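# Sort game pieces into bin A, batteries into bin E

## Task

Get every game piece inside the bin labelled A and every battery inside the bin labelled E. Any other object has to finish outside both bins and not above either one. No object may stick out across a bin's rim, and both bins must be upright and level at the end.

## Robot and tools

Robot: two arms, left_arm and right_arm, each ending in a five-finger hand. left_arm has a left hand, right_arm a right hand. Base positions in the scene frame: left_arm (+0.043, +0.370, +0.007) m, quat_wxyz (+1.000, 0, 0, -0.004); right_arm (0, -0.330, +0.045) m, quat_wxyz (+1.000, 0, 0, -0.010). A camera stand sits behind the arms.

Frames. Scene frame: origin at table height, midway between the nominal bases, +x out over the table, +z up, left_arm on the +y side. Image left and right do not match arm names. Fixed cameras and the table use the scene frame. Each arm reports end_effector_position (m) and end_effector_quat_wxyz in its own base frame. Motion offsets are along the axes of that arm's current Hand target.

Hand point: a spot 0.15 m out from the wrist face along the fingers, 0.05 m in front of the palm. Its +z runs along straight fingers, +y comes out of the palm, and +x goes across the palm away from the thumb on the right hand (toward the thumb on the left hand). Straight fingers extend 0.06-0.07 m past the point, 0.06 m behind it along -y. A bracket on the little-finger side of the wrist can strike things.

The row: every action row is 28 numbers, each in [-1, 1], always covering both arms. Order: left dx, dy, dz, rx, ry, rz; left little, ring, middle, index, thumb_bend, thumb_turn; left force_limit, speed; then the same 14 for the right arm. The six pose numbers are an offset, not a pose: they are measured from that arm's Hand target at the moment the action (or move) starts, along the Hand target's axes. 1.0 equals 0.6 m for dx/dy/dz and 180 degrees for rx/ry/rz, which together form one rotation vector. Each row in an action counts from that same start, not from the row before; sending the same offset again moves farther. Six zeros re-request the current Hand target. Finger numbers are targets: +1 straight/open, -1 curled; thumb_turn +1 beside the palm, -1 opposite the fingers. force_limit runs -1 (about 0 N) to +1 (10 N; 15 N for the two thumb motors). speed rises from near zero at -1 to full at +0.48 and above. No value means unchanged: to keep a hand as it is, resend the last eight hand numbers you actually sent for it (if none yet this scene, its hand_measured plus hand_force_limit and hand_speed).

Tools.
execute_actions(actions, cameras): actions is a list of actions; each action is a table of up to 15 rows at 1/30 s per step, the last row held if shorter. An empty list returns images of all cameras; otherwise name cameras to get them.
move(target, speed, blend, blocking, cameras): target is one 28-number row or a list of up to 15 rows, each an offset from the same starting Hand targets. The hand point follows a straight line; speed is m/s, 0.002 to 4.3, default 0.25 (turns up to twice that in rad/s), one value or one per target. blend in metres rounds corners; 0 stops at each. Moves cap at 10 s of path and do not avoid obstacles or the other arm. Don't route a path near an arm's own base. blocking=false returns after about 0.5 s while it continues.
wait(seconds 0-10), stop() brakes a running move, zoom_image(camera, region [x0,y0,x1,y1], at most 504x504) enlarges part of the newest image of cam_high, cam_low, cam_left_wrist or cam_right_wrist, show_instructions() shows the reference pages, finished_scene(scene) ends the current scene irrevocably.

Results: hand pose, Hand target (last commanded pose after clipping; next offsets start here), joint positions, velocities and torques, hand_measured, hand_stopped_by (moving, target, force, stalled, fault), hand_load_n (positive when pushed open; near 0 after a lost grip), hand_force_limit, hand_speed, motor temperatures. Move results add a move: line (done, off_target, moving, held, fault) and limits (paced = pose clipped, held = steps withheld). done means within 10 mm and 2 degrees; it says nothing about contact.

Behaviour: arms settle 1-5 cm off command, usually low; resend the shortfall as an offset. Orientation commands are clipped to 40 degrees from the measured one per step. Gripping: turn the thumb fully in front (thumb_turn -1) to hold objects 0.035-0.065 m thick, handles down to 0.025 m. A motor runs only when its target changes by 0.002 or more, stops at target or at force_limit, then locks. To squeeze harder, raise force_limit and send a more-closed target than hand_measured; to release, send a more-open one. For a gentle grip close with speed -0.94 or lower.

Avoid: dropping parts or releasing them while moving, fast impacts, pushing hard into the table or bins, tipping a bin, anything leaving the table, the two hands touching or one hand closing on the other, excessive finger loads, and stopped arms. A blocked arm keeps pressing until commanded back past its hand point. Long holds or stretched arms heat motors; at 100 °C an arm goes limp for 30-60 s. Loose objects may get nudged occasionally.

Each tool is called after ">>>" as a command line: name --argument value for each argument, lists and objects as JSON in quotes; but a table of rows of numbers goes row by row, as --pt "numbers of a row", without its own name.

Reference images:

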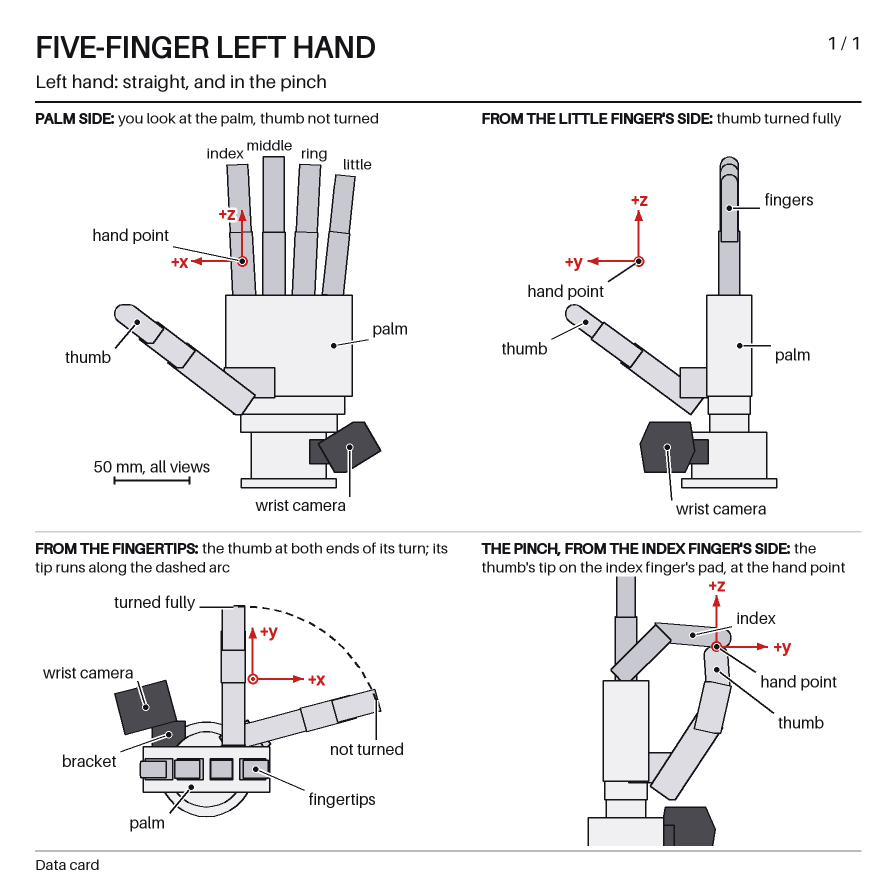

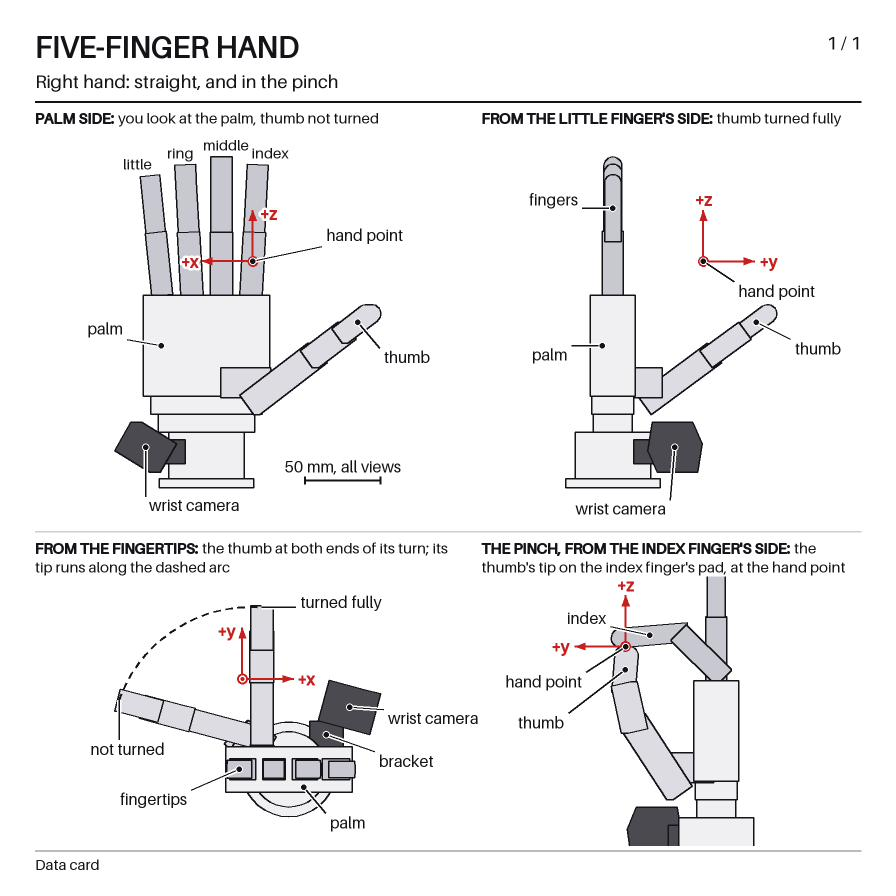

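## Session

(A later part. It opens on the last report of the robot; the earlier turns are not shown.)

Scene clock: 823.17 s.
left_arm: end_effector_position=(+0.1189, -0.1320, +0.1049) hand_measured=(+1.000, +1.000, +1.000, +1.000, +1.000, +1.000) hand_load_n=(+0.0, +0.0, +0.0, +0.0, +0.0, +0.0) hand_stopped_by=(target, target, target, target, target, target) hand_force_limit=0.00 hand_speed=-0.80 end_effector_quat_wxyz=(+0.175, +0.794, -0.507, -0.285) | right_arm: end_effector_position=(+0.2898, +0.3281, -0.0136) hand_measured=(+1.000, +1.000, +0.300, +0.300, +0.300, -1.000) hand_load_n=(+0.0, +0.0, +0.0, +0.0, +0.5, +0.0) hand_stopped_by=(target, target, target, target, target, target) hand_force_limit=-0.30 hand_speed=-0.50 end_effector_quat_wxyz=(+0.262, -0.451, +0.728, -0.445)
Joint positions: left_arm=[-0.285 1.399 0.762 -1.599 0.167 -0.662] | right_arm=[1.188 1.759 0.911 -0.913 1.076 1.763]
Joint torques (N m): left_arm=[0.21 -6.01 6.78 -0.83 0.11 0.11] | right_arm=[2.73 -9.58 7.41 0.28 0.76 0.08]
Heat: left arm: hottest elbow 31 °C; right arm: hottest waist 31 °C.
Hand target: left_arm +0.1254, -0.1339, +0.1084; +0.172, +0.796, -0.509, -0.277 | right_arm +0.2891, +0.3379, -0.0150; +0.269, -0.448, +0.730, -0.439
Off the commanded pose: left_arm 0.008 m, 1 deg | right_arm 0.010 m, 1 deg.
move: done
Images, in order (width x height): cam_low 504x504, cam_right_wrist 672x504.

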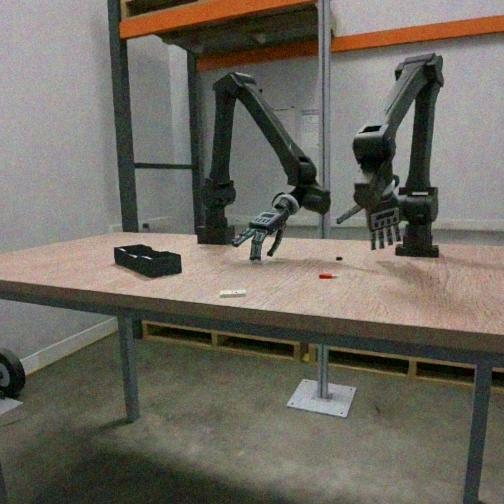

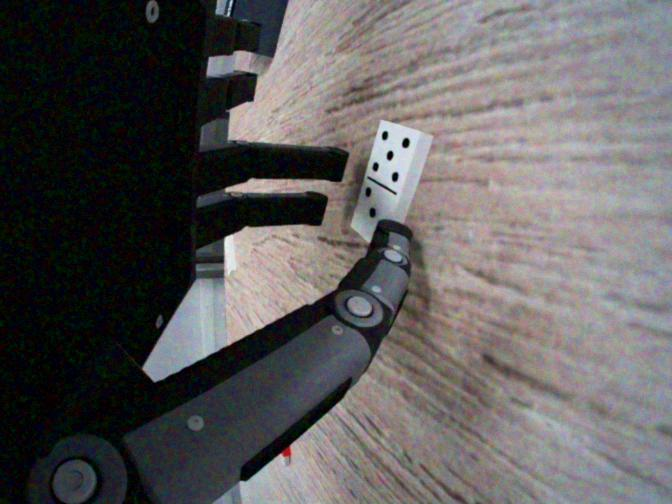

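>>> move --target '[0,0,0,0,0,0,1,1,1,1,1,1,0,-0.8,0.03,0.0023,-0.0044,0,0,0,1,1,0.3,0.3,0.3,-1,-0.3,-0.5]' --speed 0.04 --cameras '["cam_right_wrist"]'

Scene clock: 827.53 s.
left_arm: end_effector_position=(+0.1189, -0.1320, +0.1049) hand_measured=(+1.000, +1.000, +1.000, +1.000, +1.000, +1.000) hand_load_n=(-0.5, +0.0, +0.0, +0.0, -0.5, +0.0) hand_stopped_by=(target, target, target, target, target, target) hand_force_limit=0.00 hand_speed=-0.80 end_effector_quat_wxyz=(+0.175, +0.794, -0.507, -0.285) | right_arm: end_effector_position=(+0.2816, +0.3201, -0.0187) hand_measured=(+1.000, +1.000, +0.300, +0.300, +0.300, -1.000) hand_load_n=(+0.0, +0.0, +0.0, +0.0, +0.0, +0.0) hand_stopped_by=(target, target, target, target, target, target) hand_force_limit=-0.30 hand_speed=-0.50 end_effector_quat_wxyz=(+0.261, -0.452, +0.727, -0.446)
Joint positions: left_arm=[-0.285 1.399 0.762 -1.599 0.167 -0.662] | right_arm=[1.2 1.755 0.883 -0.913 1.074 1.786]
Joint torques (N m): left_arm=[0.09 -6.07 6.74 -0.81 0.12 0.11] | right_arm=[2.73 -11.46 5.52 0.05 0.77 0.08]
Heat: left arm: hottest elbow 31 °C; right arm: hottest waist 31 °C.
Hand target: left_arm +0.1254, -0.1339, +0.1084; +0.172, +0.796, -0.509, -0.277 | right_arm +0.2782, +0.3232, -0.0150; +0.269, -0.449, +0.730, -0.439
Off the commanded pose: left_arm 0.008 m, 1 deg | right_arm 0.006 m, 1 deg.
move: done
Images, in order (width x height): cam_right_wrist 672x504.

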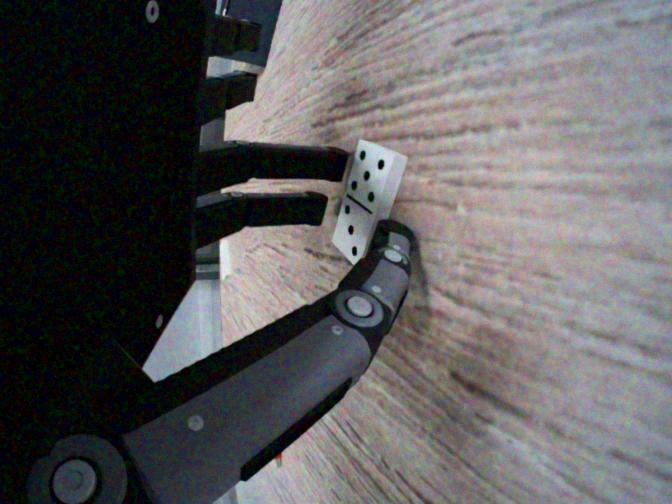

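>>> move --pt "0 0 0 0 0 0 1 1 1 1 1 1 0 -0.8 0 0.0074 0.0039 0 0 0 1 1 0.3 0.3 0.3 -1 -0.3 -0.5" --pt "0 0 0 0 0 0 1 1 1 1 1 1 0 -0.8 0 0.0074 0.0039 0 0 0 1 1 -0.4 -0.4 0.3 -1 -0.4 -0.94" --speed 0.04 --cameras '["cam_right_wrist","cam_low"]'

>>> zoom_image --camera "cam_right_wrist" --region '[280, 80, 480, 300]'

Scene clock: 837.13 s.
left_arm: end_effector_position=(+0.1189, -0.1320, +0.1049) hand_measured=(+1.000, +1.000, +1.000, +1.000, +1.000, +1.000) hand_load_n=(+0.0, +0.0, +0.0, +0.0, +0.5, +0.0) hand_stopped_by=(target, target, target, target, target, target) hand_force_limit=0.00 hand_speed=-0.80 end_effector_quat_wxyz=(+0.175, +0.794, -0.507, -0.285) | right_arm: end_effector_position=(+0.2824, +0.3221, -0.0187) hand_measured=(+1.000, +1.000, -0.286, -0.360, +0.300, -1.000) hand_load_n=(+0.0, +0.0, +2.5, +3.0, +1.5, +0.0) hand_stopped_by=(target, target, force, force, target, target) hand_force_limit=-0.40 hand_speed=-0.94 end_effector_quat_wxyz=(+0.264, -0.449, +0.729, -0.443)
Joint positions: left_arm=[-0.285 1.399 0.762 -1.599 0.167 -0.662] | right_arm=[1.2 1.755 0.883 -0.903 1.074 1.788]
Joint torques (N m): left_arm=[0.15 -6.07 6.76 -0.83 0.12 0.11] | right_arm=[2.67 -10.58 5.3 0.24 0.77 0.09]
Heat: left arm: hottest elbow 31 °C; right arm: hottest shoulder 31 °C.
Hand target: left_arm +0.1254, -0.1339, +0.1084; +0.172, +0.796, -0.509, -0.277 | right_arm +0.2782, +0.3232, -0.0200; +0.269, -0.448, +0.730, -0.439
Off the commanded pose: left_arm 0.008 m, 1 deg | right_arm 0.004 m, 1 deg.
move: done
Images, in order (width x height): cam_low 504x504, cam_right_wrist 672x504.

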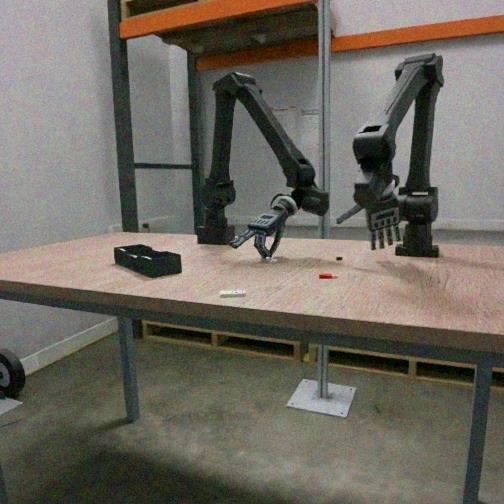

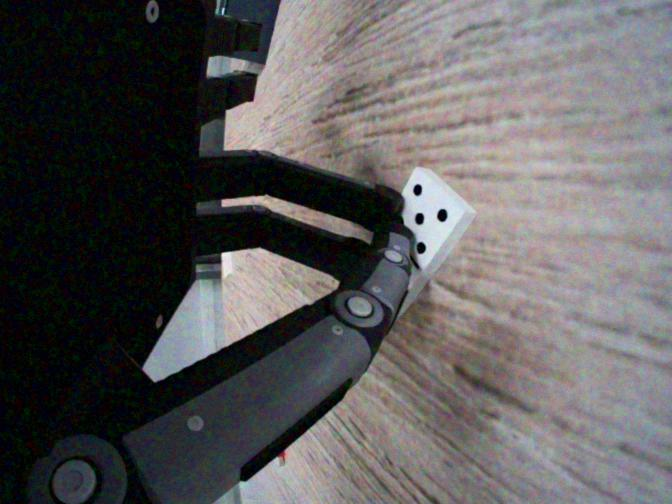

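Scaled by 2.291 from the camera's 672x504 image, which has a finer 960x720 frame.

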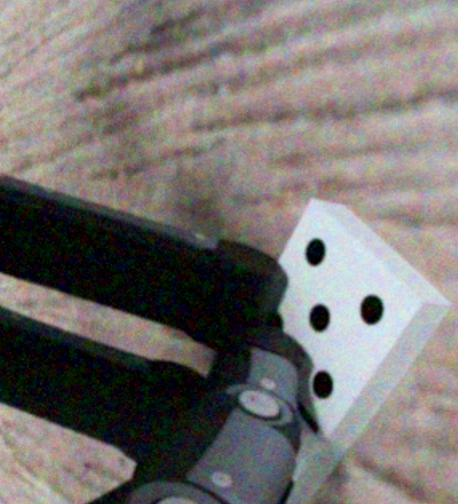

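>>> move --pt "0 0 0 0 0 0 1 1 1 1 1 1 0 -0.8 0 0 0 0 0 0 1 1 0.3 0.3 0.3 -1 -0.4 -0.5" --pt "0 0 0 0 0 0 1 1 1 1 1 1 0 -0.8 0 -0.0883 -0.0469 0 0 0 1 1 0.3 0.3 0.3 -1 -0.3 -0.5" --speed 0.06 --cameras '["cam_right_wrist","cam_high"]'

>>> zoom_image --camera "cam_high" --region '[90, 220, 210, 340]'

Scene clock: 845.90 s.
left_arm: end_effector_position=(+0.1189, -0.1320, +0.1049) hand_measured=(+1.000, +1.000, +1.000, +1.000, +1.000, +1.000) hand_load_n=(+0.0, +0.0, +0.0, +0.0, +0.0, +0.0) hand_stopped_by=(target, target, target, target, target, target) hand_force_limit=0.00 hand_speed=-0.80 end_effector_quat_wxyz=(+0.175, +0.794, -0.507, -0.285) | right_arm: end_effector_position=(+0.2760, +0.3055, +0.0271) hand_measured=(+1.000, +1.000, +0.300, +0.300, +0.300, -1.000) hand_load_n=(+0.0, +0.0, +0.0, +0.0, +0.0, +0.0) hand_stopped_by=(target, target, target, target, target, target) hand_force_limit=-0.30 hand_speed=-0.50 end_effector_quat_wxyz=(+0.253, -0.456, +0.724, -0.452)
Joint positions: left_arm=[-0.285 1.399 0.762 -1.599 0.167 -0.662] | right_arm=[1.2 1.634 0.883 -1.056 1.074 1.788]
Joint torques (N m): left_arm=[0.15 -5.95 6.75 -0.81 0.12 0.11] | right_arm=[2.67 -10.17 9.8 -0.61 0.76 0.08]
Heat: left arm: hottest elbow 31 °C; right arm: hottest shoulder 31 °C.
Hand target: left_arm +0.1254, -0.1339, +0.1084; +0.172, +0.796, -0.509, -0.277 | right_arm +0.2783, +0.3233, +0.0400; +0.269, -0.448, +0.730, -0.439
Off the commanded pose: left_arm 0.008 m, 1 deg | right_arm 0.022 m, 3 deg.
move: off_target (right_arm); target 2's new numbers were sent with right_arm's hand 0.022 m and 3 deg from that target
Images, in order (width x height): cam_high 504x504, cam_right_wrist 672x504.

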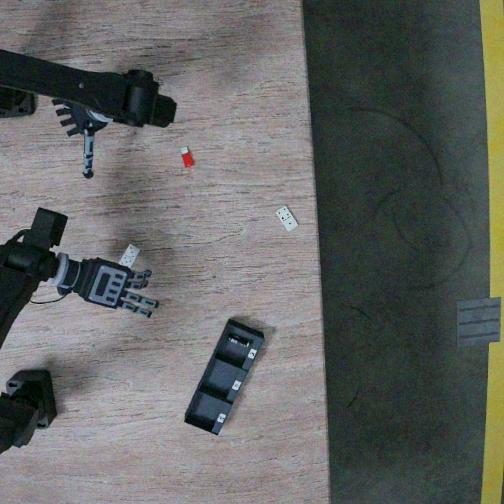

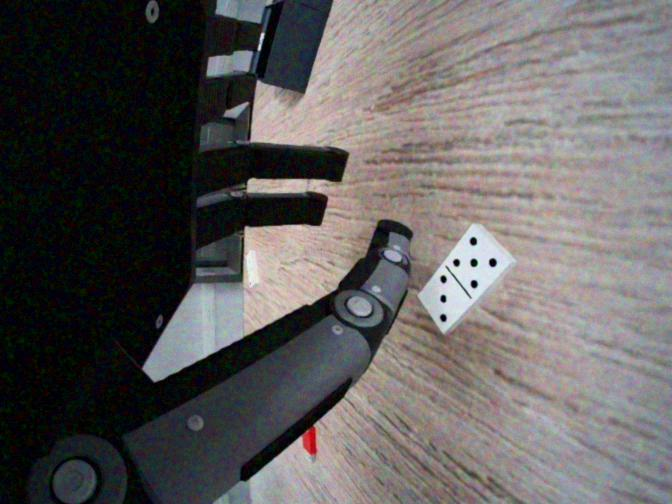

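Scaled by 4.200 from the camera's 504x504 image, which has a finer 720x720 frame.

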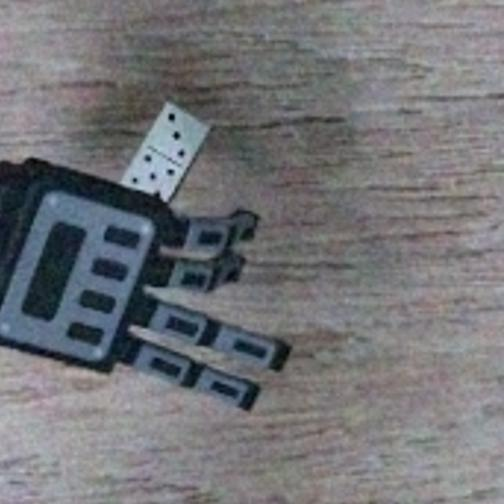

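>>> move --target '[0,0,0,0,0,0,1,1,1,1,1,1,0,-0.8,-0.0422,0.0487,-0.0203,0,0.0245,0.013,1,1,0.3,0.3,0.3,-1,-0.3,-0.5]' --speed 0.08 --cameras '["cam_right_wrist"]'

Scene clock: 863.47 s.
left_arm: end_effector_position=(+0.1189, -0.1320, +0.1049) hand_measured=(+1.000, +1.000, +1.000, +1.000, +1.000, +1.000) hand_load_n=(+0.0, +0.0, +0.0, +0.0, +0.0, +0.0) hand_stopped_by=(target, target, target, target, target, target) hand_force_limit=0.00 hand_speed=-0.80 end_effector_quat_wxyz=(+0.175, +0.794, -0.507, -0.285) | right_arm: end_effector_position=(+0.2649, +0.3375, +0.0132) hand_measured=(+1.000, +1.000, +0.300, +0.300, +0.300, -1.000) hand_load_n=(+0.0, +0.0, +0.0, +0.0, +0.0, +0.0) hand_stopped_by=(target, target, target, target, target, target) hand_force_limit=-0.30 hand_speed=-0.50 end_effector_quat_wxyz=(+0.239, -0.423, +0.744, -0.460)
Joint positions: left_arm=[-0.285 1.399 0.762 -1.599 0.167 -0.662] | right_arm=[1.254 1.782 1.024 -1.268 1.029 2.052]
Joint torques (N m): left_arm=[0.21 -5.95 6.76 -0.81 0.12 0.11] | right_arm=[2.55 -10.17 10.25 -1.03 0.68 0.07]
Heat: left arm: hottest elbow 31 °C; right arm: hottest shoulder 31 °C.
Hand target: left_arm +0.1254, -0.1339, +0.1084; +0.172, +0.796, -0.509, -0.277 | right_arm +0.2678, +0.3570, +0.0198; +0.250, -0.416, +0.749, -0.451
Off the commanded pose: left_arm 0.008 m, 1 deg | right_arm 0.021 m, 2 deg.
move: off_target (right_arm)
Images, in order (width x height): cam_right_wrist 672x504.

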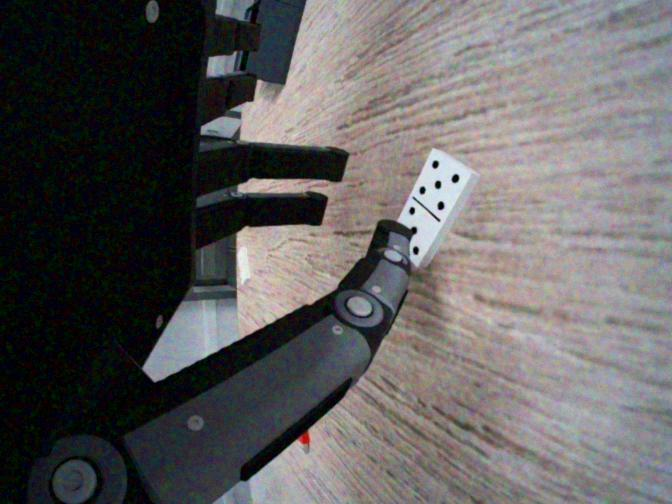

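>>> move --target '[0,0,0,0,0,0,1,1,1,1,1,1,0,-0.8,0.0083,0.053,0.0244,0,0,0,1,1,0.3,0.3,0.3,-1,-0.3,-0.5]' --speed 0.05 --cameras '["cam_right_wrist","cam_low"]'

>>> zoom_image --camera "cam_low" --region '[210, 190, 330, 290]'

Scene clock: 872.13 s.
left_arm: end_effector_position=(+0.1189, -0.1320, +0.1049) hand_measured=(+1.000, +1.000, +1.000, +1.000, +1.000, +1.000) hand_load_n=(+0.0, +0.0, +0.0, +0.0, +0.0, +0.0) hand_stopped_by=(target, target, target, target, target, target) hand_force_limit=0.00 hand_speed=-0.80 end_effector_quat_wxyz=(+0.175, +0.794, -0.507, -0.285) | right_arm: end_effector_position=(+0.2649, +0.3443, -0.0129) hand_measured=(+1.000, +1.000, +0.300, +0.300, +0.300, -1.000) hand_load_n=(+0.0, +0.0, +0.0, +0.0, +0.0, +0.0) hand_stopped_by=(target, target, target, target, target, target) hand_force_limit=-0.30 hand_speed=-0.50 end_effector_quat_wxyz=(+0.243, -0.419, +0.746, -0.457)
Joint positions: left_arm=[-0.285 1.399 0.762 -1.599 0.167 -0.662] | right_arm=[1.26 1.843 1.024 -1.206 1.026 2.067]
Joint torques (N m): left_arm=[0.21 -6.01 6.75 -0.83 0.12 0.11] | right_arm=[2.73 -10.52 7.17 -0.17 0.69 0.09]
Heat: left arm: hottest elbow 31 °C; right arm: hottest shoulder 31 °C.
Hand target: left_arm +0.1254, -0.1339, +0.1084; +0.172, +0.796, -0.509, -0.277 | right_arm +0.2635, +0.3537, -0.0151; +0.250, -0.416, +0.749, -0.451
Off the commanded pose: left_arm 0.008 m, 1 deg | right_arm 0.010 m, 1 deg.
move: done
Images, in order (width x height): cam_low 504x504, cam_right_wrist 672x504.

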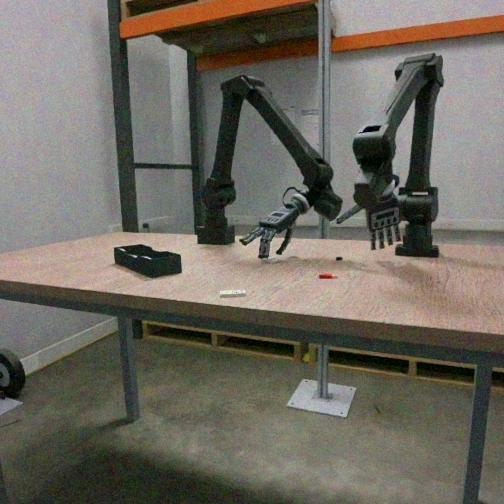

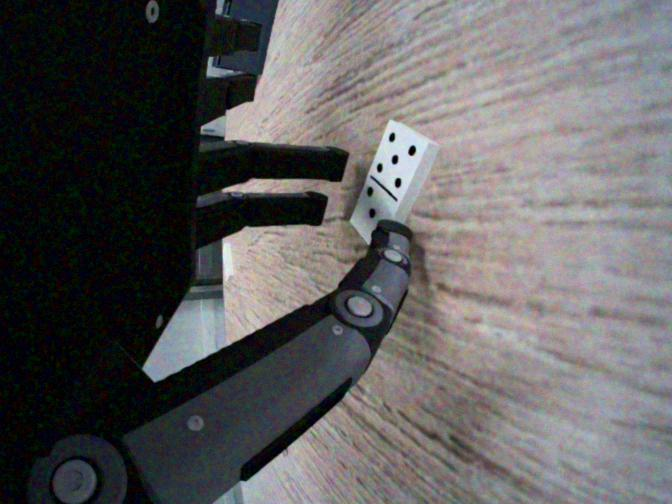

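Scaled by 4.200 from the camera's 504x504 image, which has a finer 720x720 frame.

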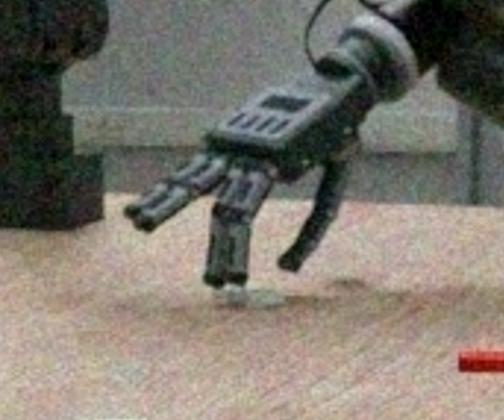

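>>> move --target '[0,0,0,0,0,0,1,1,1,1,1,1,0,-0.8,0.035,0,0,0,0,0,1,1,0.3,0.3,0.3,-1,-0.3,-0.5]' --speed 0.05 --cameras '["cam_right_wrist"]'

Scene clock: 878.00 s.
left_arm: end_effector_position=(+0.1189, -0.1320, +0.1049) hand_measured=(+1.000, +1.000, +1.000, +1.000, +1.000, +1.000) hand_load_n=(+0.0, +0.0, +0.0, +0.0, +0.0, +0.0) hand_stopped_by=(target, target, target, target, target, target) hand_force_limit=0.00 hand_speed=-0.80 end_effector_quat_wxyz=(+0.175, +0.794, -0.507, -0.285) | right_arm: end_effector_position=(+0.2554, +0.3321, -0.0188) hand_measured=(+1.000, +1.000, +0.300, +0.300, +0.300, -1.000) hand_load_n=(+0.0, +0.0, +0.0, +0.0, +0.0, +0.0) hand_stopped_by=(target, target, target, target, target, target) hand_force_limit=-0.30 hand_speed=-0.50 end_effector_quat_wxyz=(+0.240, -0.420, +0.745, -0.459)
Joint positions: left_arm=[-0.285 1.399 0.762 -1.599 0.167 -0.662] | right_arm=[1.273 1.836 0.984 -1.201 1.02 2.089]
Joint torques (N m): left_arm=[0.15 -6.07 6.76 -0.83 0.12 0.11] | right_arm=[2.67 -12.45 5.29 -0.2 0.68 0.09]
Heat: left arm: hottest elbow 31 °C; right arm: hottest shoulder 31 °C.
Hand target: left_arm +0.1254, -0.1339, +0.1084; +0.172, +0.796, -0.509, -0.277 | right_arm +0.2525, +0.3359, -0.0151; +0.250, -0.416, +0.749, -0.451
Off the commanded pose: left_arm 0.008 m, 1 deg | right_arm 0.006 m, 2 deg.
move: done
Images, in order (width x height): cam_right_wrist 672x504.

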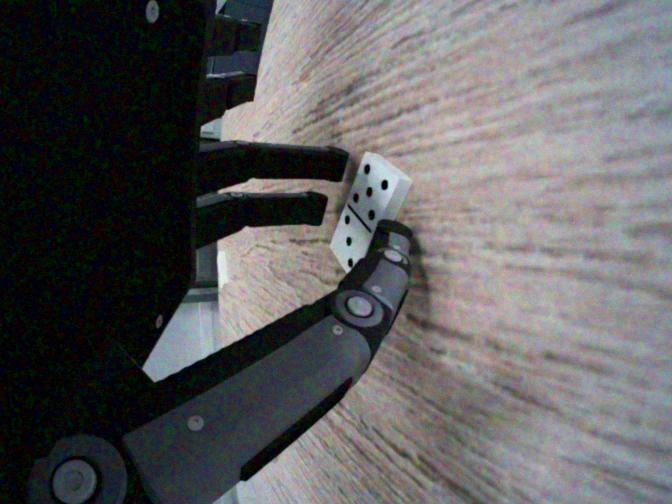

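>>> move --target '[0,0,0,0,0,0,1,1,1,1,1,1,0,-0.8,0,0.0118,0.0063,0,0,0,1,1,0.3,0.3,0.3,-1,-0.3,-0.5]' --speed 0.03 --cameras '["cam_right_wrist","cam_low"]'

>>> zoom_image --camera "cam_low" --region '[210, 190, 330, 290]'

Scene clock: 881.40 s.
left_arm: end_effector_position=(+0.1189, -0.1320, +0.1049) hand_measured=(+1.000, +1.000, +1.000, +1.000, +1.000, +1.000) hand_load_n=(+0.0, +0.0, +0.0, +0.0, +0.0, +0.0) hand_stopped_by=(target, target, target, target, target, target) hand_force_limit=0.00 hand_speed=-0.80 end_effector_quat_wxyz=(+0.175, +0.794, -0.507, -0.285) | right_arm: end_effector_position=(+0.2567, +0.3364, -0.0197) hand_measured=(+1.000, +1.000, +0.300, +0.300, +0.300, -1.000) hand_load_n=(+0.0, +0.0, +0.0, +0.0, +0.0, +0.0) hand_stopped_by=(target, target, target, target, target, target) hand_force_limit=-0.30 hand_speed=-0.50 end_effector_quat_wxyz=(+0.247, -0.416, +0.749, -0.452)
Joint positions: left_arm=[-0.285 1.399 0.762 -1.599 0.167 -0.662] | right_arm=[1.273 1.836 0.984 -1.18 1.02 2.09]
Joint torques (N m): left_arm=[0.15 -6.07 6.75 -0.83 0.12 0.11] | right_arm=[2.67 -10.99 4.96 -0.21 0.69 0.08]
Heat: left arm: hottest elbow 31 °C; right arm: hottest shoulder 31 °C.
Hand target: left_arm +0.1254, -0.1339, +0.1084; +0.172, +0.796, -0.509, -0.277 | right_arm +0.2525, +0.3359, -0.0231; +0.250, -0.416, +0.749, -0.451
Off the commanded pose: left_arm 0.008 m, 1 deg | right_arm 0.005 m, 0 deg.
move: done
Images, in order (width x height): cam_low 504x504, cam_right_wrist 672x504.

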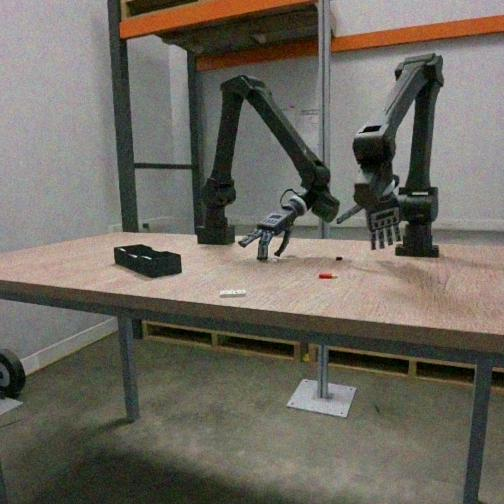

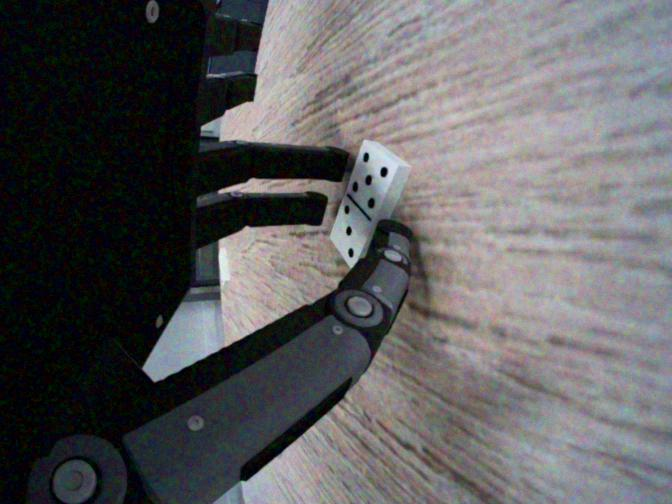

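Scaled by 4.200 from the camera's 504x504 image, which has a finer 720x720 frame.

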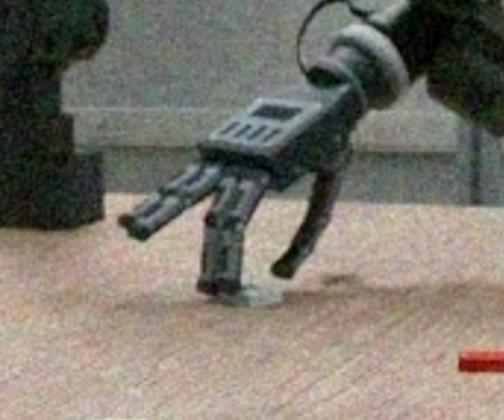

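>>> move --target '[0,0,0,0,0,0,1,1,1,1,1,1,0,-0.8,0,0.0118,0.0063,0,0,0,1,1,0.3,0.3,0.3,-1,-0.3,-0.5]' --speed 0.03 --cameras '["cam_right_wrist","cam_low"]'

>>> zoom_image --camera "cam_low" --region '[210, 190, 330, 290]'

Scene clock: 887.57 s.
left_arm: end_effector_position=(+0.1189, -0.1320, +0.1049) hand_measured=(+1.000, +1.000, +1.000, +1.000, +1.000, +1.000) hand_load_n=(+0.0, +0.0, +0.0, +0.0, +0.0, +0.0) hand_stopped_by=(target, target, target, target, target, target) hand_force_limit=0.00 hand_speed=-0.80 end_effector_quat_wxyz=(+0.175, +0.794, -0.507, -0.285) | right_arm: end_effector_position=(+0.2578, +0.3398, -0.0225) hand_measured=(+1.000, +1.000, +0.300, +0.300, +0.300, -1.000) hand_load_n=(+0.0, +0.0, +0.0, +0.0, +0.0, +0.0) hand_stopped_by=(target, target, target, target, target, target) hand_force_limit=-0.30 hand_speed=-0.50 end_effector_quat_wxyz=(+0.252, -0.413, +0.752, -0.448)
Joint positions: left_arm=[-0.285 1.399 0.762 -1.599 0.167 -0.662] | right_arm=[1.273 1.841 0.984 -1.159 1.02 2.09]
Joint torques (N m): left_arm=[0.09 -6.01 6.76 -0.83 0.12 0.11] | right_arm=[2.67 -9.99 4.68 -0.2 0.71 0.09]
Heat: left arm: hottest elbow 31 °C; right arm: hottest shoulder 31 °C.
Hand target: left_arm +0.1254, -0.1339, +0.1084; +0.172, +0.796, -0.509, -0.277 | right_arm +0.2525, +0.3359, -0.0311; +0.250, -0.416, +0.749, -0.451
Off the commanded pose: left_arm 0.008 m, 1 deg | right_arm 0.011 m, 1 deg.
move: off_target (right_arm)
Images, in order (width x height): cam_low 504x504, cam_right_wrist 672x504.

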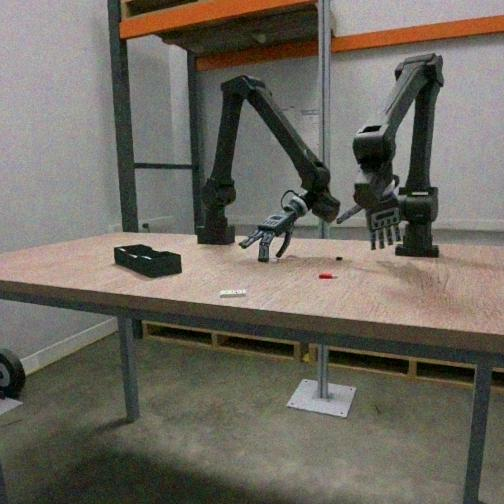

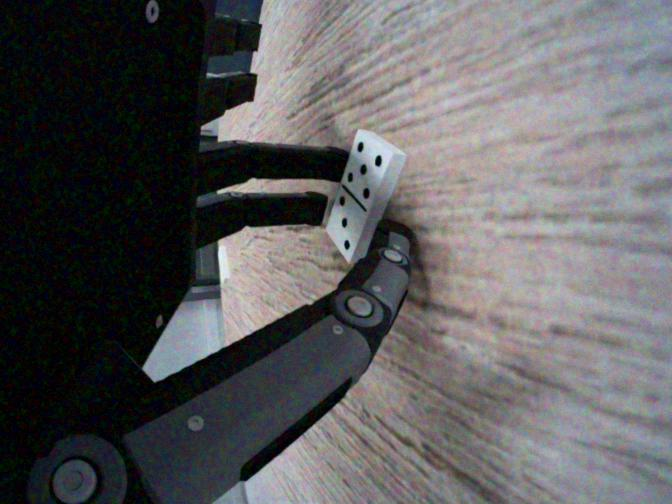

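Scaled by 4.200 from the camera's 504x504 image, which has a finer 720x720 frame.

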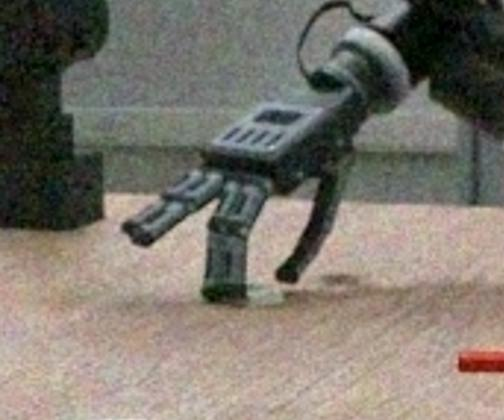

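>>> move --pt "0 0 0 0 0 0 1 1 1 1 1 1 0 -0.8 0 0.0088 0.0047 0 0 0 1 1 0.3 0.3 0.3 -1 -0.3 -0.5" --pt "0 0 0 0 0 0 1 1 1 1 1 1 0 -0.8 0 0.0088 0.0047 0 0 0 1 1 -0.4 -0.4 0.3 -1 -0.4 -0.94" --speed 0.04 --cameras '["cam_right_wrist","cam_low"]'

>>> zoom_image --camera "cam_low" --region '[210, 190, 330, 290]'

Scene clock: 896.03 s.
left_arm: end_effector_position=(+0.1189, -0.1320, +0.1049) hand_measured=(+1.000, +1.000, +1.000, +1.000, +1.000, +1.000) hand_load_n=(+0.0, +0.0, +0.0, +0.0, +0.0, +0.0) hand_stopped_by=(target, target, target, target, target, target) hand_force_limit=0.00 hand_speed=-0.80 end_effector_quat_wxyz=(+0.175, +0.794, -0.507, -0.285) | right_arm: end_effector_position=(+0.2581, +0.3387, -0.0239) hand_measured=(+1.000, +1.000, +0.284, -0.014, +0.300, -1.000) hand_load_n=(+0.0, +0.0, +2.0, +3.0, +1.5, -0.5) hand_stopped_by=(target, target, force, force, target, target) hand_force_limit=-0.40 hand_speed=-0.94 end_effector_quat_wxyz=(+0.255, -0.414, +0.749, -0.450)
Joint positions: left_arm=[-0.285 1.399 0.762 -1.599 0.167 -0.662] | right_arm=[1.274 1.844 0.979 -1.153 1.029 2.091]
Joint torques (N m): left_arm=[0.15 -5.95 6.76 -0.83 0.12 0.11] | right_arm=[2.49 -9.11 4.86 0.18 0.32 0.08]
Heat: left arm: hottest elbow 31 °C; right arm: hottest shoulder 31 °C.
Hand target: left_arm +0.1254, -0.1339, +0.1084; +0.172, +0.796, -0.509, -0.277 | right_arm +0.2524, +0.3359, -0.0371; +0.250, -0.416, +0.749, -0.451
Off the commanded pose: left_arm 0.008 m, 1 deg | right_arm 0.015 m, 1 deg.
move: off_target (right_arm); target 2's new numbers were sent with right_arm's hand 0.015 m and 1 deg from that target
Images, in order (width x height): cam_low 504x504, cam_right_wrist 672x504.

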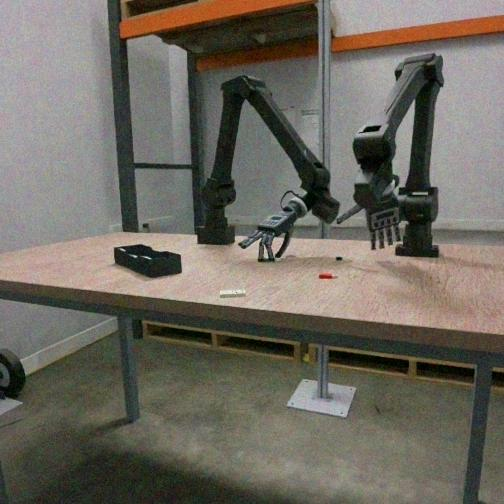

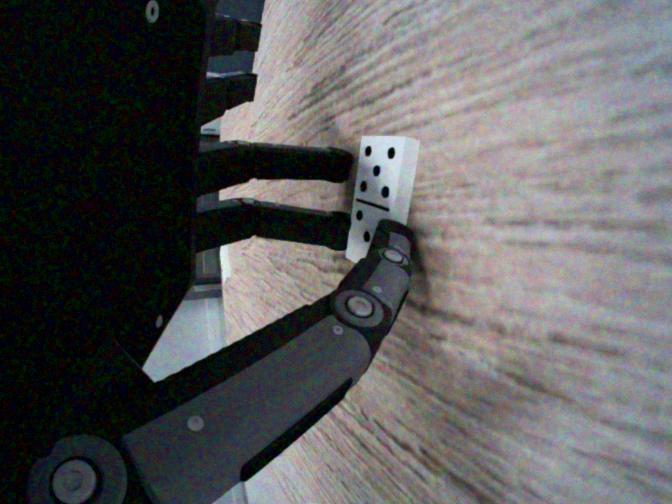

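Scaled by 4.200 from the camera's 504x504 image, which has a finer 720x720 frame.

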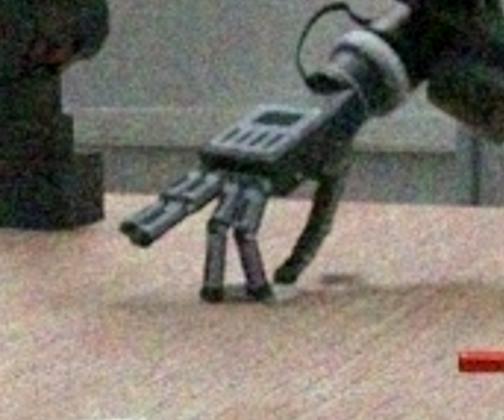

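>>> move --target '[0,0,0,0,0,0,1,1,1,1,1,1,0,-0.8,0,0,0,0,0,0,1,1,-0.45,-0.45,0.3,-1,-0.3,-0.92]' --speed 0.04 --cameras '["cam_right_wrist","cam_low"]'

>>> zoom_image --camera "cam_right_wrist" --region '[280, 80, 480, 300]'

Scene clock: 902.43 s.
left_arm: end_effector_position=(+0.1189, -0.1320, +0.1049) hand_measured=(+1.000, +1.000, +1.000, +1.000, +1.000, +1.000) hand_load_n=(+0.0, +0.0, +0.0, +0.0, +0.0, +0.0) hand_stopped_by=(target, target, target, target, target, target) hand_force_limit=0.00 hand_speed=-0.80 end_effector_quat_wxyz=(+0.175, +0.794, -0.507, -0.285) | right_arm: end_effector_position=(+0.2590, +0.3389, -0.0232) hand_measured=(+1.000, +1.000, +0.210, -0.020, +0.300, -1.000) hand_load_n=(+0.0, +0.0, +2.5, +1.5, +1.0, +0.0) hand_stopped_by=(target, target, force, force, target, target) hand_force_limit=-0.30 hand_speed=-0.92 end_effector_quat_wxyz=(+0.257, -0.413, +0.748, -0.451)
Joint positions: left_arm=[-0.285 1.399 0.762 -1.599 0.167 -0.662] | right_arm=[1.274 1.844 0.979 -1.153 1.035 2.093]
Joint torques (N m): left_arm=[0.15 -5.95 6.76 -0.81 0.12 0.12] | right_arm=[2.49 -9.23 4.86 0.18 0.1 0.06]
Heat: left arm: hottest elbow 31 °C; right arm: hottest shoulder 31 °C.
Hand target: left_arm +0.1254, -0.1339, +0.1084; +0.172, +0.796, -0.509, -0.277 | right_arm +0.2525, +0.3359, -0.0371; +0.250, -0.416, +0.749, -0.451
Off the commanded pose: left_arm 0.008 m, 1 deg | right_arm 0.016 m, 1 deg.
move: off_target (right_arm)
Images, in order (width x height): cam_low 504x504, cam_right_wrist 672x504.

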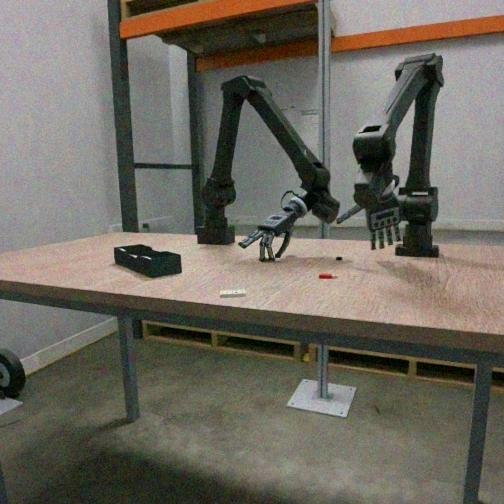

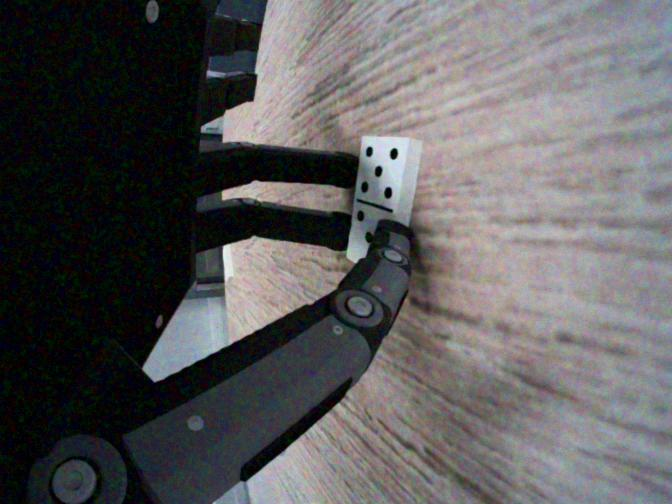

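Scaled by 2.291 from the camera's 672x504 image, which has a finer 960x720 frame.

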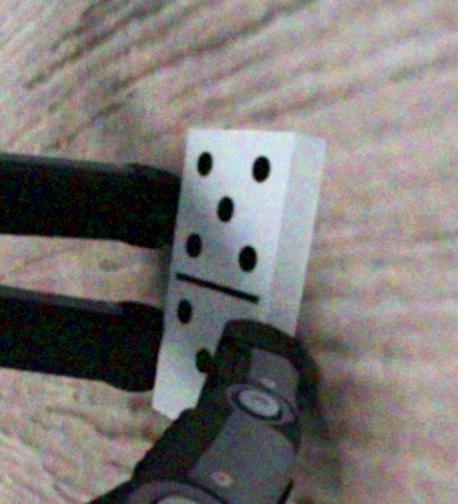

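>>> move --target '[0,0,0,0,0,0,1,1,1,1,1,1,0,-0.8,0,0,0,0,0,0,1,1,-0.5,-0.5,0.3,-1,0.1,-0.92]' --speed 0.04 --cameras '["cam_right_wrist","cam_low"]'

>>> zoom_image --camera "cam_right_wrist" --region '[280, 80, 480, 300]'

Scene clock: 907.13 s.
left_arm: end_effector_position=(+0.1189, -0.1320, +0.1049) hand_measured=(+1.000, +1.000, +1.000, +1.000, +1.000, +1.000) hand_load_n=(+0.0, +0.0, +0.0, +0.0, +0.0, +0.0) hand_stopped_by=(target, target, target, target, target, target) hand_force_limit=0.00 hand_speed=-0.80 end_effector_quat_wxyz=(+0.175, +0.794, -0.507, -0.285) | right_arm: end_effector_position=(+0.2598, +0.3393, -0.0225) hand_measured=(+1.000, +1.000, -0.034, -0.086, +0.300, -1.000) hand_load_n=(+0.0, +0.0, +5.5, +0.5, -1.5, +1.5) hand_stopped_by=(target, target, force, force, target, target) hand_force_limit=0.10 hand_speed=-0.92 end_effector_quat_wxyz=(+0.260, -0.411, +0.748, -0.451)
Joint positions: left_arm=[-0.285 1.399 0.762 -1.599 0.167 -0.662] | right_arm=[1.274 1.844 0.979 -1.153 1.039 2.1]
Joint torques (N m): left_arm=[0.21 -6.01 6.74 -0.81 0.12 0.11] | right_arm=[2.61 -9.23 4.88 0.17 -0.06 0]
Heat: left arm: hottest elbow 31 °C; right arm: hottest shoulder 31 °C.
Hand target: left_arm +0.1254, -0.1339, +0.1084; +0.172, +0.796, -0.509, -0.277 | right_arm +0.2525, +0.3359, -0.0371; +0.250, -0.416, +0.749, -0.451
Off the commanded pose: left_arm 0.008 m, 1 deg | right_arm 0.017 m, 1 deg.
move: off_target (right_arm)
Images, in order (width x height): cam_low 504x504, cam_right_wrist 672x504.

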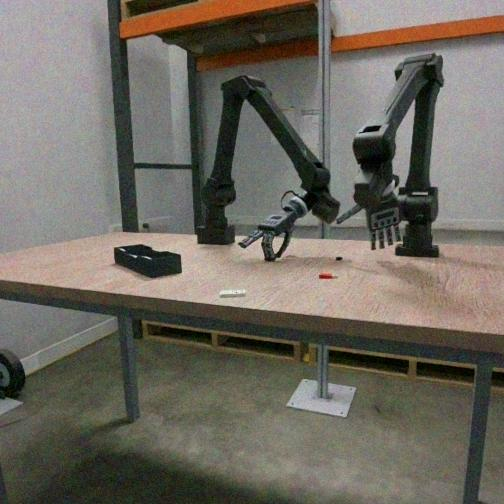

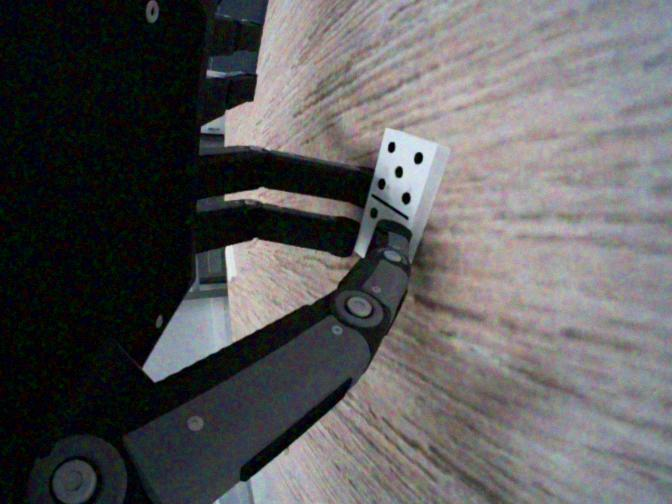

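Scaled by 2.291 from the camera's 672x504 image, which has a finer 960x720 frame.

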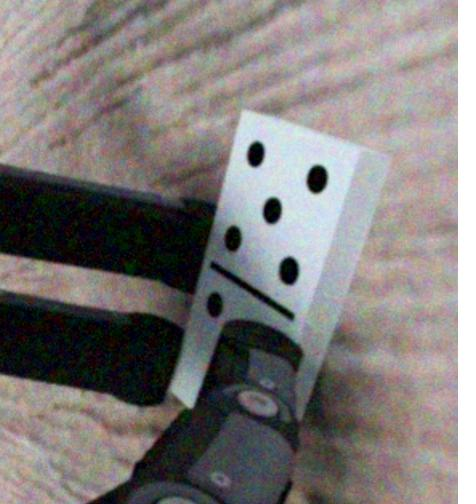

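>>> move --pt "0 0 0 0 0 0 1 1 1 1 1 1 0 -0.8 0 0 0 0 0 0 1 1 0.3 0.3 0.3 -1 -0.4 -0.5" --pt "0 0 0 0 0 0 1 1 1 1 1 1 0 -0.8 0 -0.11 -0.058 0 0 0 1 1 0.3 0.3 0.45 -1 -0.3 -0.5" --speed 0.06 --cameras '["cam_right_wrist","cam_high"]'

>>> zoom_image --camera "cam_high" --region '[90, 220, 210, 340]'

Scene clock: 923.50 s.
left_arm: end_effector_position=(+0.1189, -0.1320, +0.1049) hand_measured=(+1.000, +1.000, +1.000, +1.000, +1.000, +1.000) hand_load_n=(+0.0, +0.0, +0.0, +0.5, +0.0, +0.0) hand_stopped_by=(target, target, target, target, target, target) hand_force_limit=0.00 hand_speed=-0.80 end_effector_quat_wxyz=(+0.175, +0.794, -0.507, -0.285) | right_arm: end_effector_position=(+0.2510, +0.3209, +0.0259) hand_measured=(+1.000, +1.000, +0.300, +0.300, +0.450, -1.000) hand_load_n=(+0.0, +0.0, +0.0, -0.5, +0.0, +0.0) hand_stopped_by=(target, target, target, target, target, target) hand_force_limit=-0.30 hand_speed=-0.50 end_effector_quat_wxyz=(+0.240, -0.420, +0.744, -0.461)
Joint positions: left_arm=[-0.285 1.399 0.762 -1.599 0.167 -0.662] | right_arm=[1.277 1.726 0.979 -1.319 1.021 2.1]
Joint torques (N m): left_arm=[0.21 -6.01 6.75 -0.81 0.12 0.11] | right_arm=[2.37 -11.28 9.31 -1.09 0.65 -0.03]
Heat: left arm: hottest elbow 31 °C; right arm: hottest shoulder 31 °C.
Hand target: left_arm +0.1254, -0.1339, +0.1084; +0.172, +0.796, -0.509, -0.277 | right_arm +0.2527, +0.3359, +0.0375; +0.250, -0.416, +0.749, -0.451
Off the commanded pose: left_arm 0.008 m, 1 deg | right_arm 0.019 m, 2 deg.
move: off_target (right_arm); target 2's new numbers were sent with right_arm's hand 0.019 m and 2 deg from that target
Images, in order (width x height): cam_high 504x504, cam_right_wrist 672x504.

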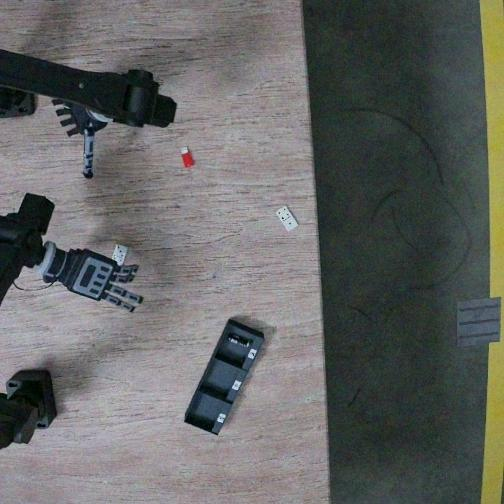

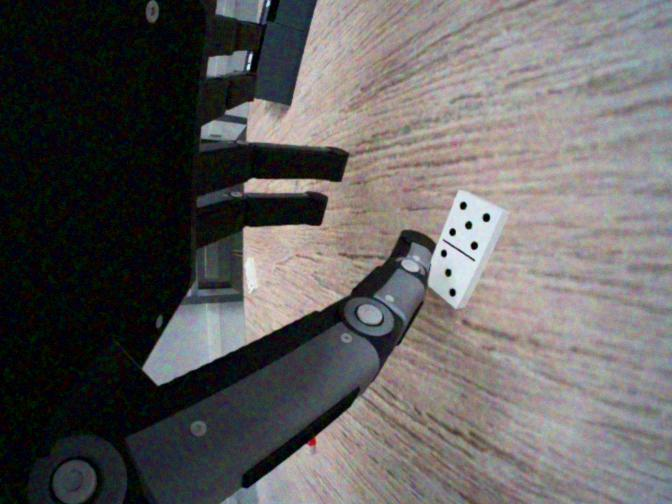

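Scaled by 4.200 from the camera's 504x504 image, which has a finer 720x720 frame.

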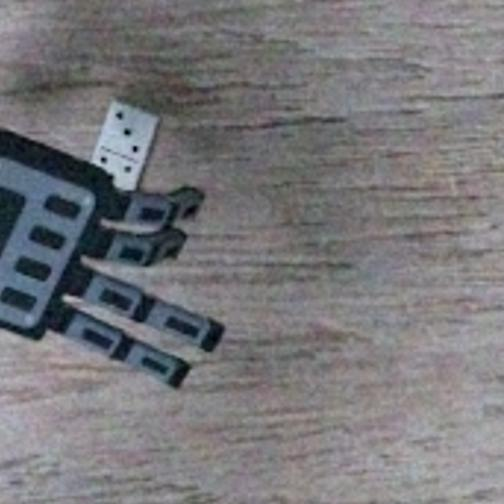

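>>> move --target '[0,0,0,0,0,0,1,1,1,1,1,1,0,-0.8,-0.0195,0.0378,-0.002,0,-0.0638,-0.0339,1,1,0.3,0.3,0.45,-1,-0.3,-0.5]' --speed 0.08 --cameras '["cam_right_wrist"]'

Scene clock: 933.53 s.
left_arm: end_effector_position=(+0.1189, -0.1320, +0.1049) hand_measured=(+1.000, +1.000, +1.000, +1.000, +1.000, +1.000) hand_load_n=(+0.0, +0.0, +0.0, +0.0, +0.0, +0.0) hand_stopped_by=(target, target, target, target, target, target) hand_force_limit=0.00 hand_speed=-0.80 end_effector_quat_wxyz=(+0.175, +0.794, -0.507, -0.285) | right_arm: end_effector_position=(+0.2532, +0.3517, +0.0155) hand_measured=(+1.000, +1.000, +0.300, +0.300, +0.450, -1.000) hand_load_n=(+0.0, +0.0, +0.0, +0.0, +0.0, +0.0) hand_stopped_by=(target, target, target, target, target, target) hand_force_limit=-0.30 hand_speed=-0.50 end_effector_quat_wxyz=(+0.295, -0.493, +0.701, -0.422)
Joint positions: left_arm=[-0.285 1.399 0.762 -1.599 0.167 -0.662] | right_arm=[1.289 1.662 0.884 -0.916 1.079 1.708]
Joint torques (N m): left_arm=[0.15 -6.07 6.74 -0.81 0.12 0.12] | right_arm=[2.67 -11.05 6.01 0.35 0.93 -0.15]
Heat: left arm: hottest elbow 31 °C; right arm: hottest shoulder 31 °C.
Hand target: left_arm +0.1254, -0.1339, +0.1084; +0.172, +0.796, -0.509, -0.277 | right_arm +0.2490, +0.3519, +0.0180; +0.299, -0.498, +0.697, -0.420
Off the commanded pose: left_arm 0.008 m, 1 deg | right_arm 0.005 m, 1 deg.
move: done
Images, in order (width x height): cam_right_wrist 672x504.

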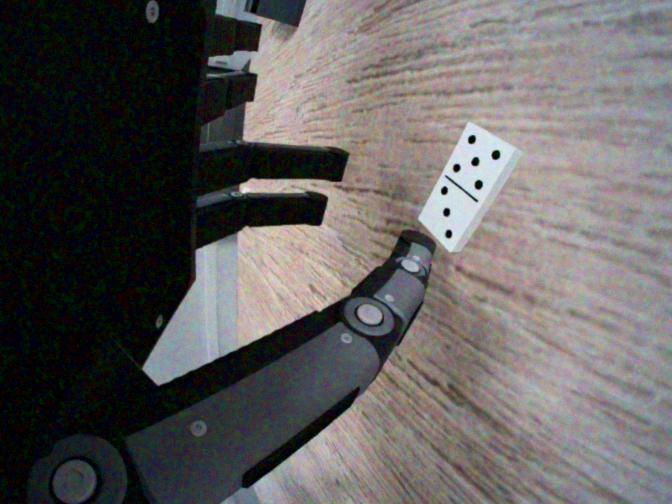

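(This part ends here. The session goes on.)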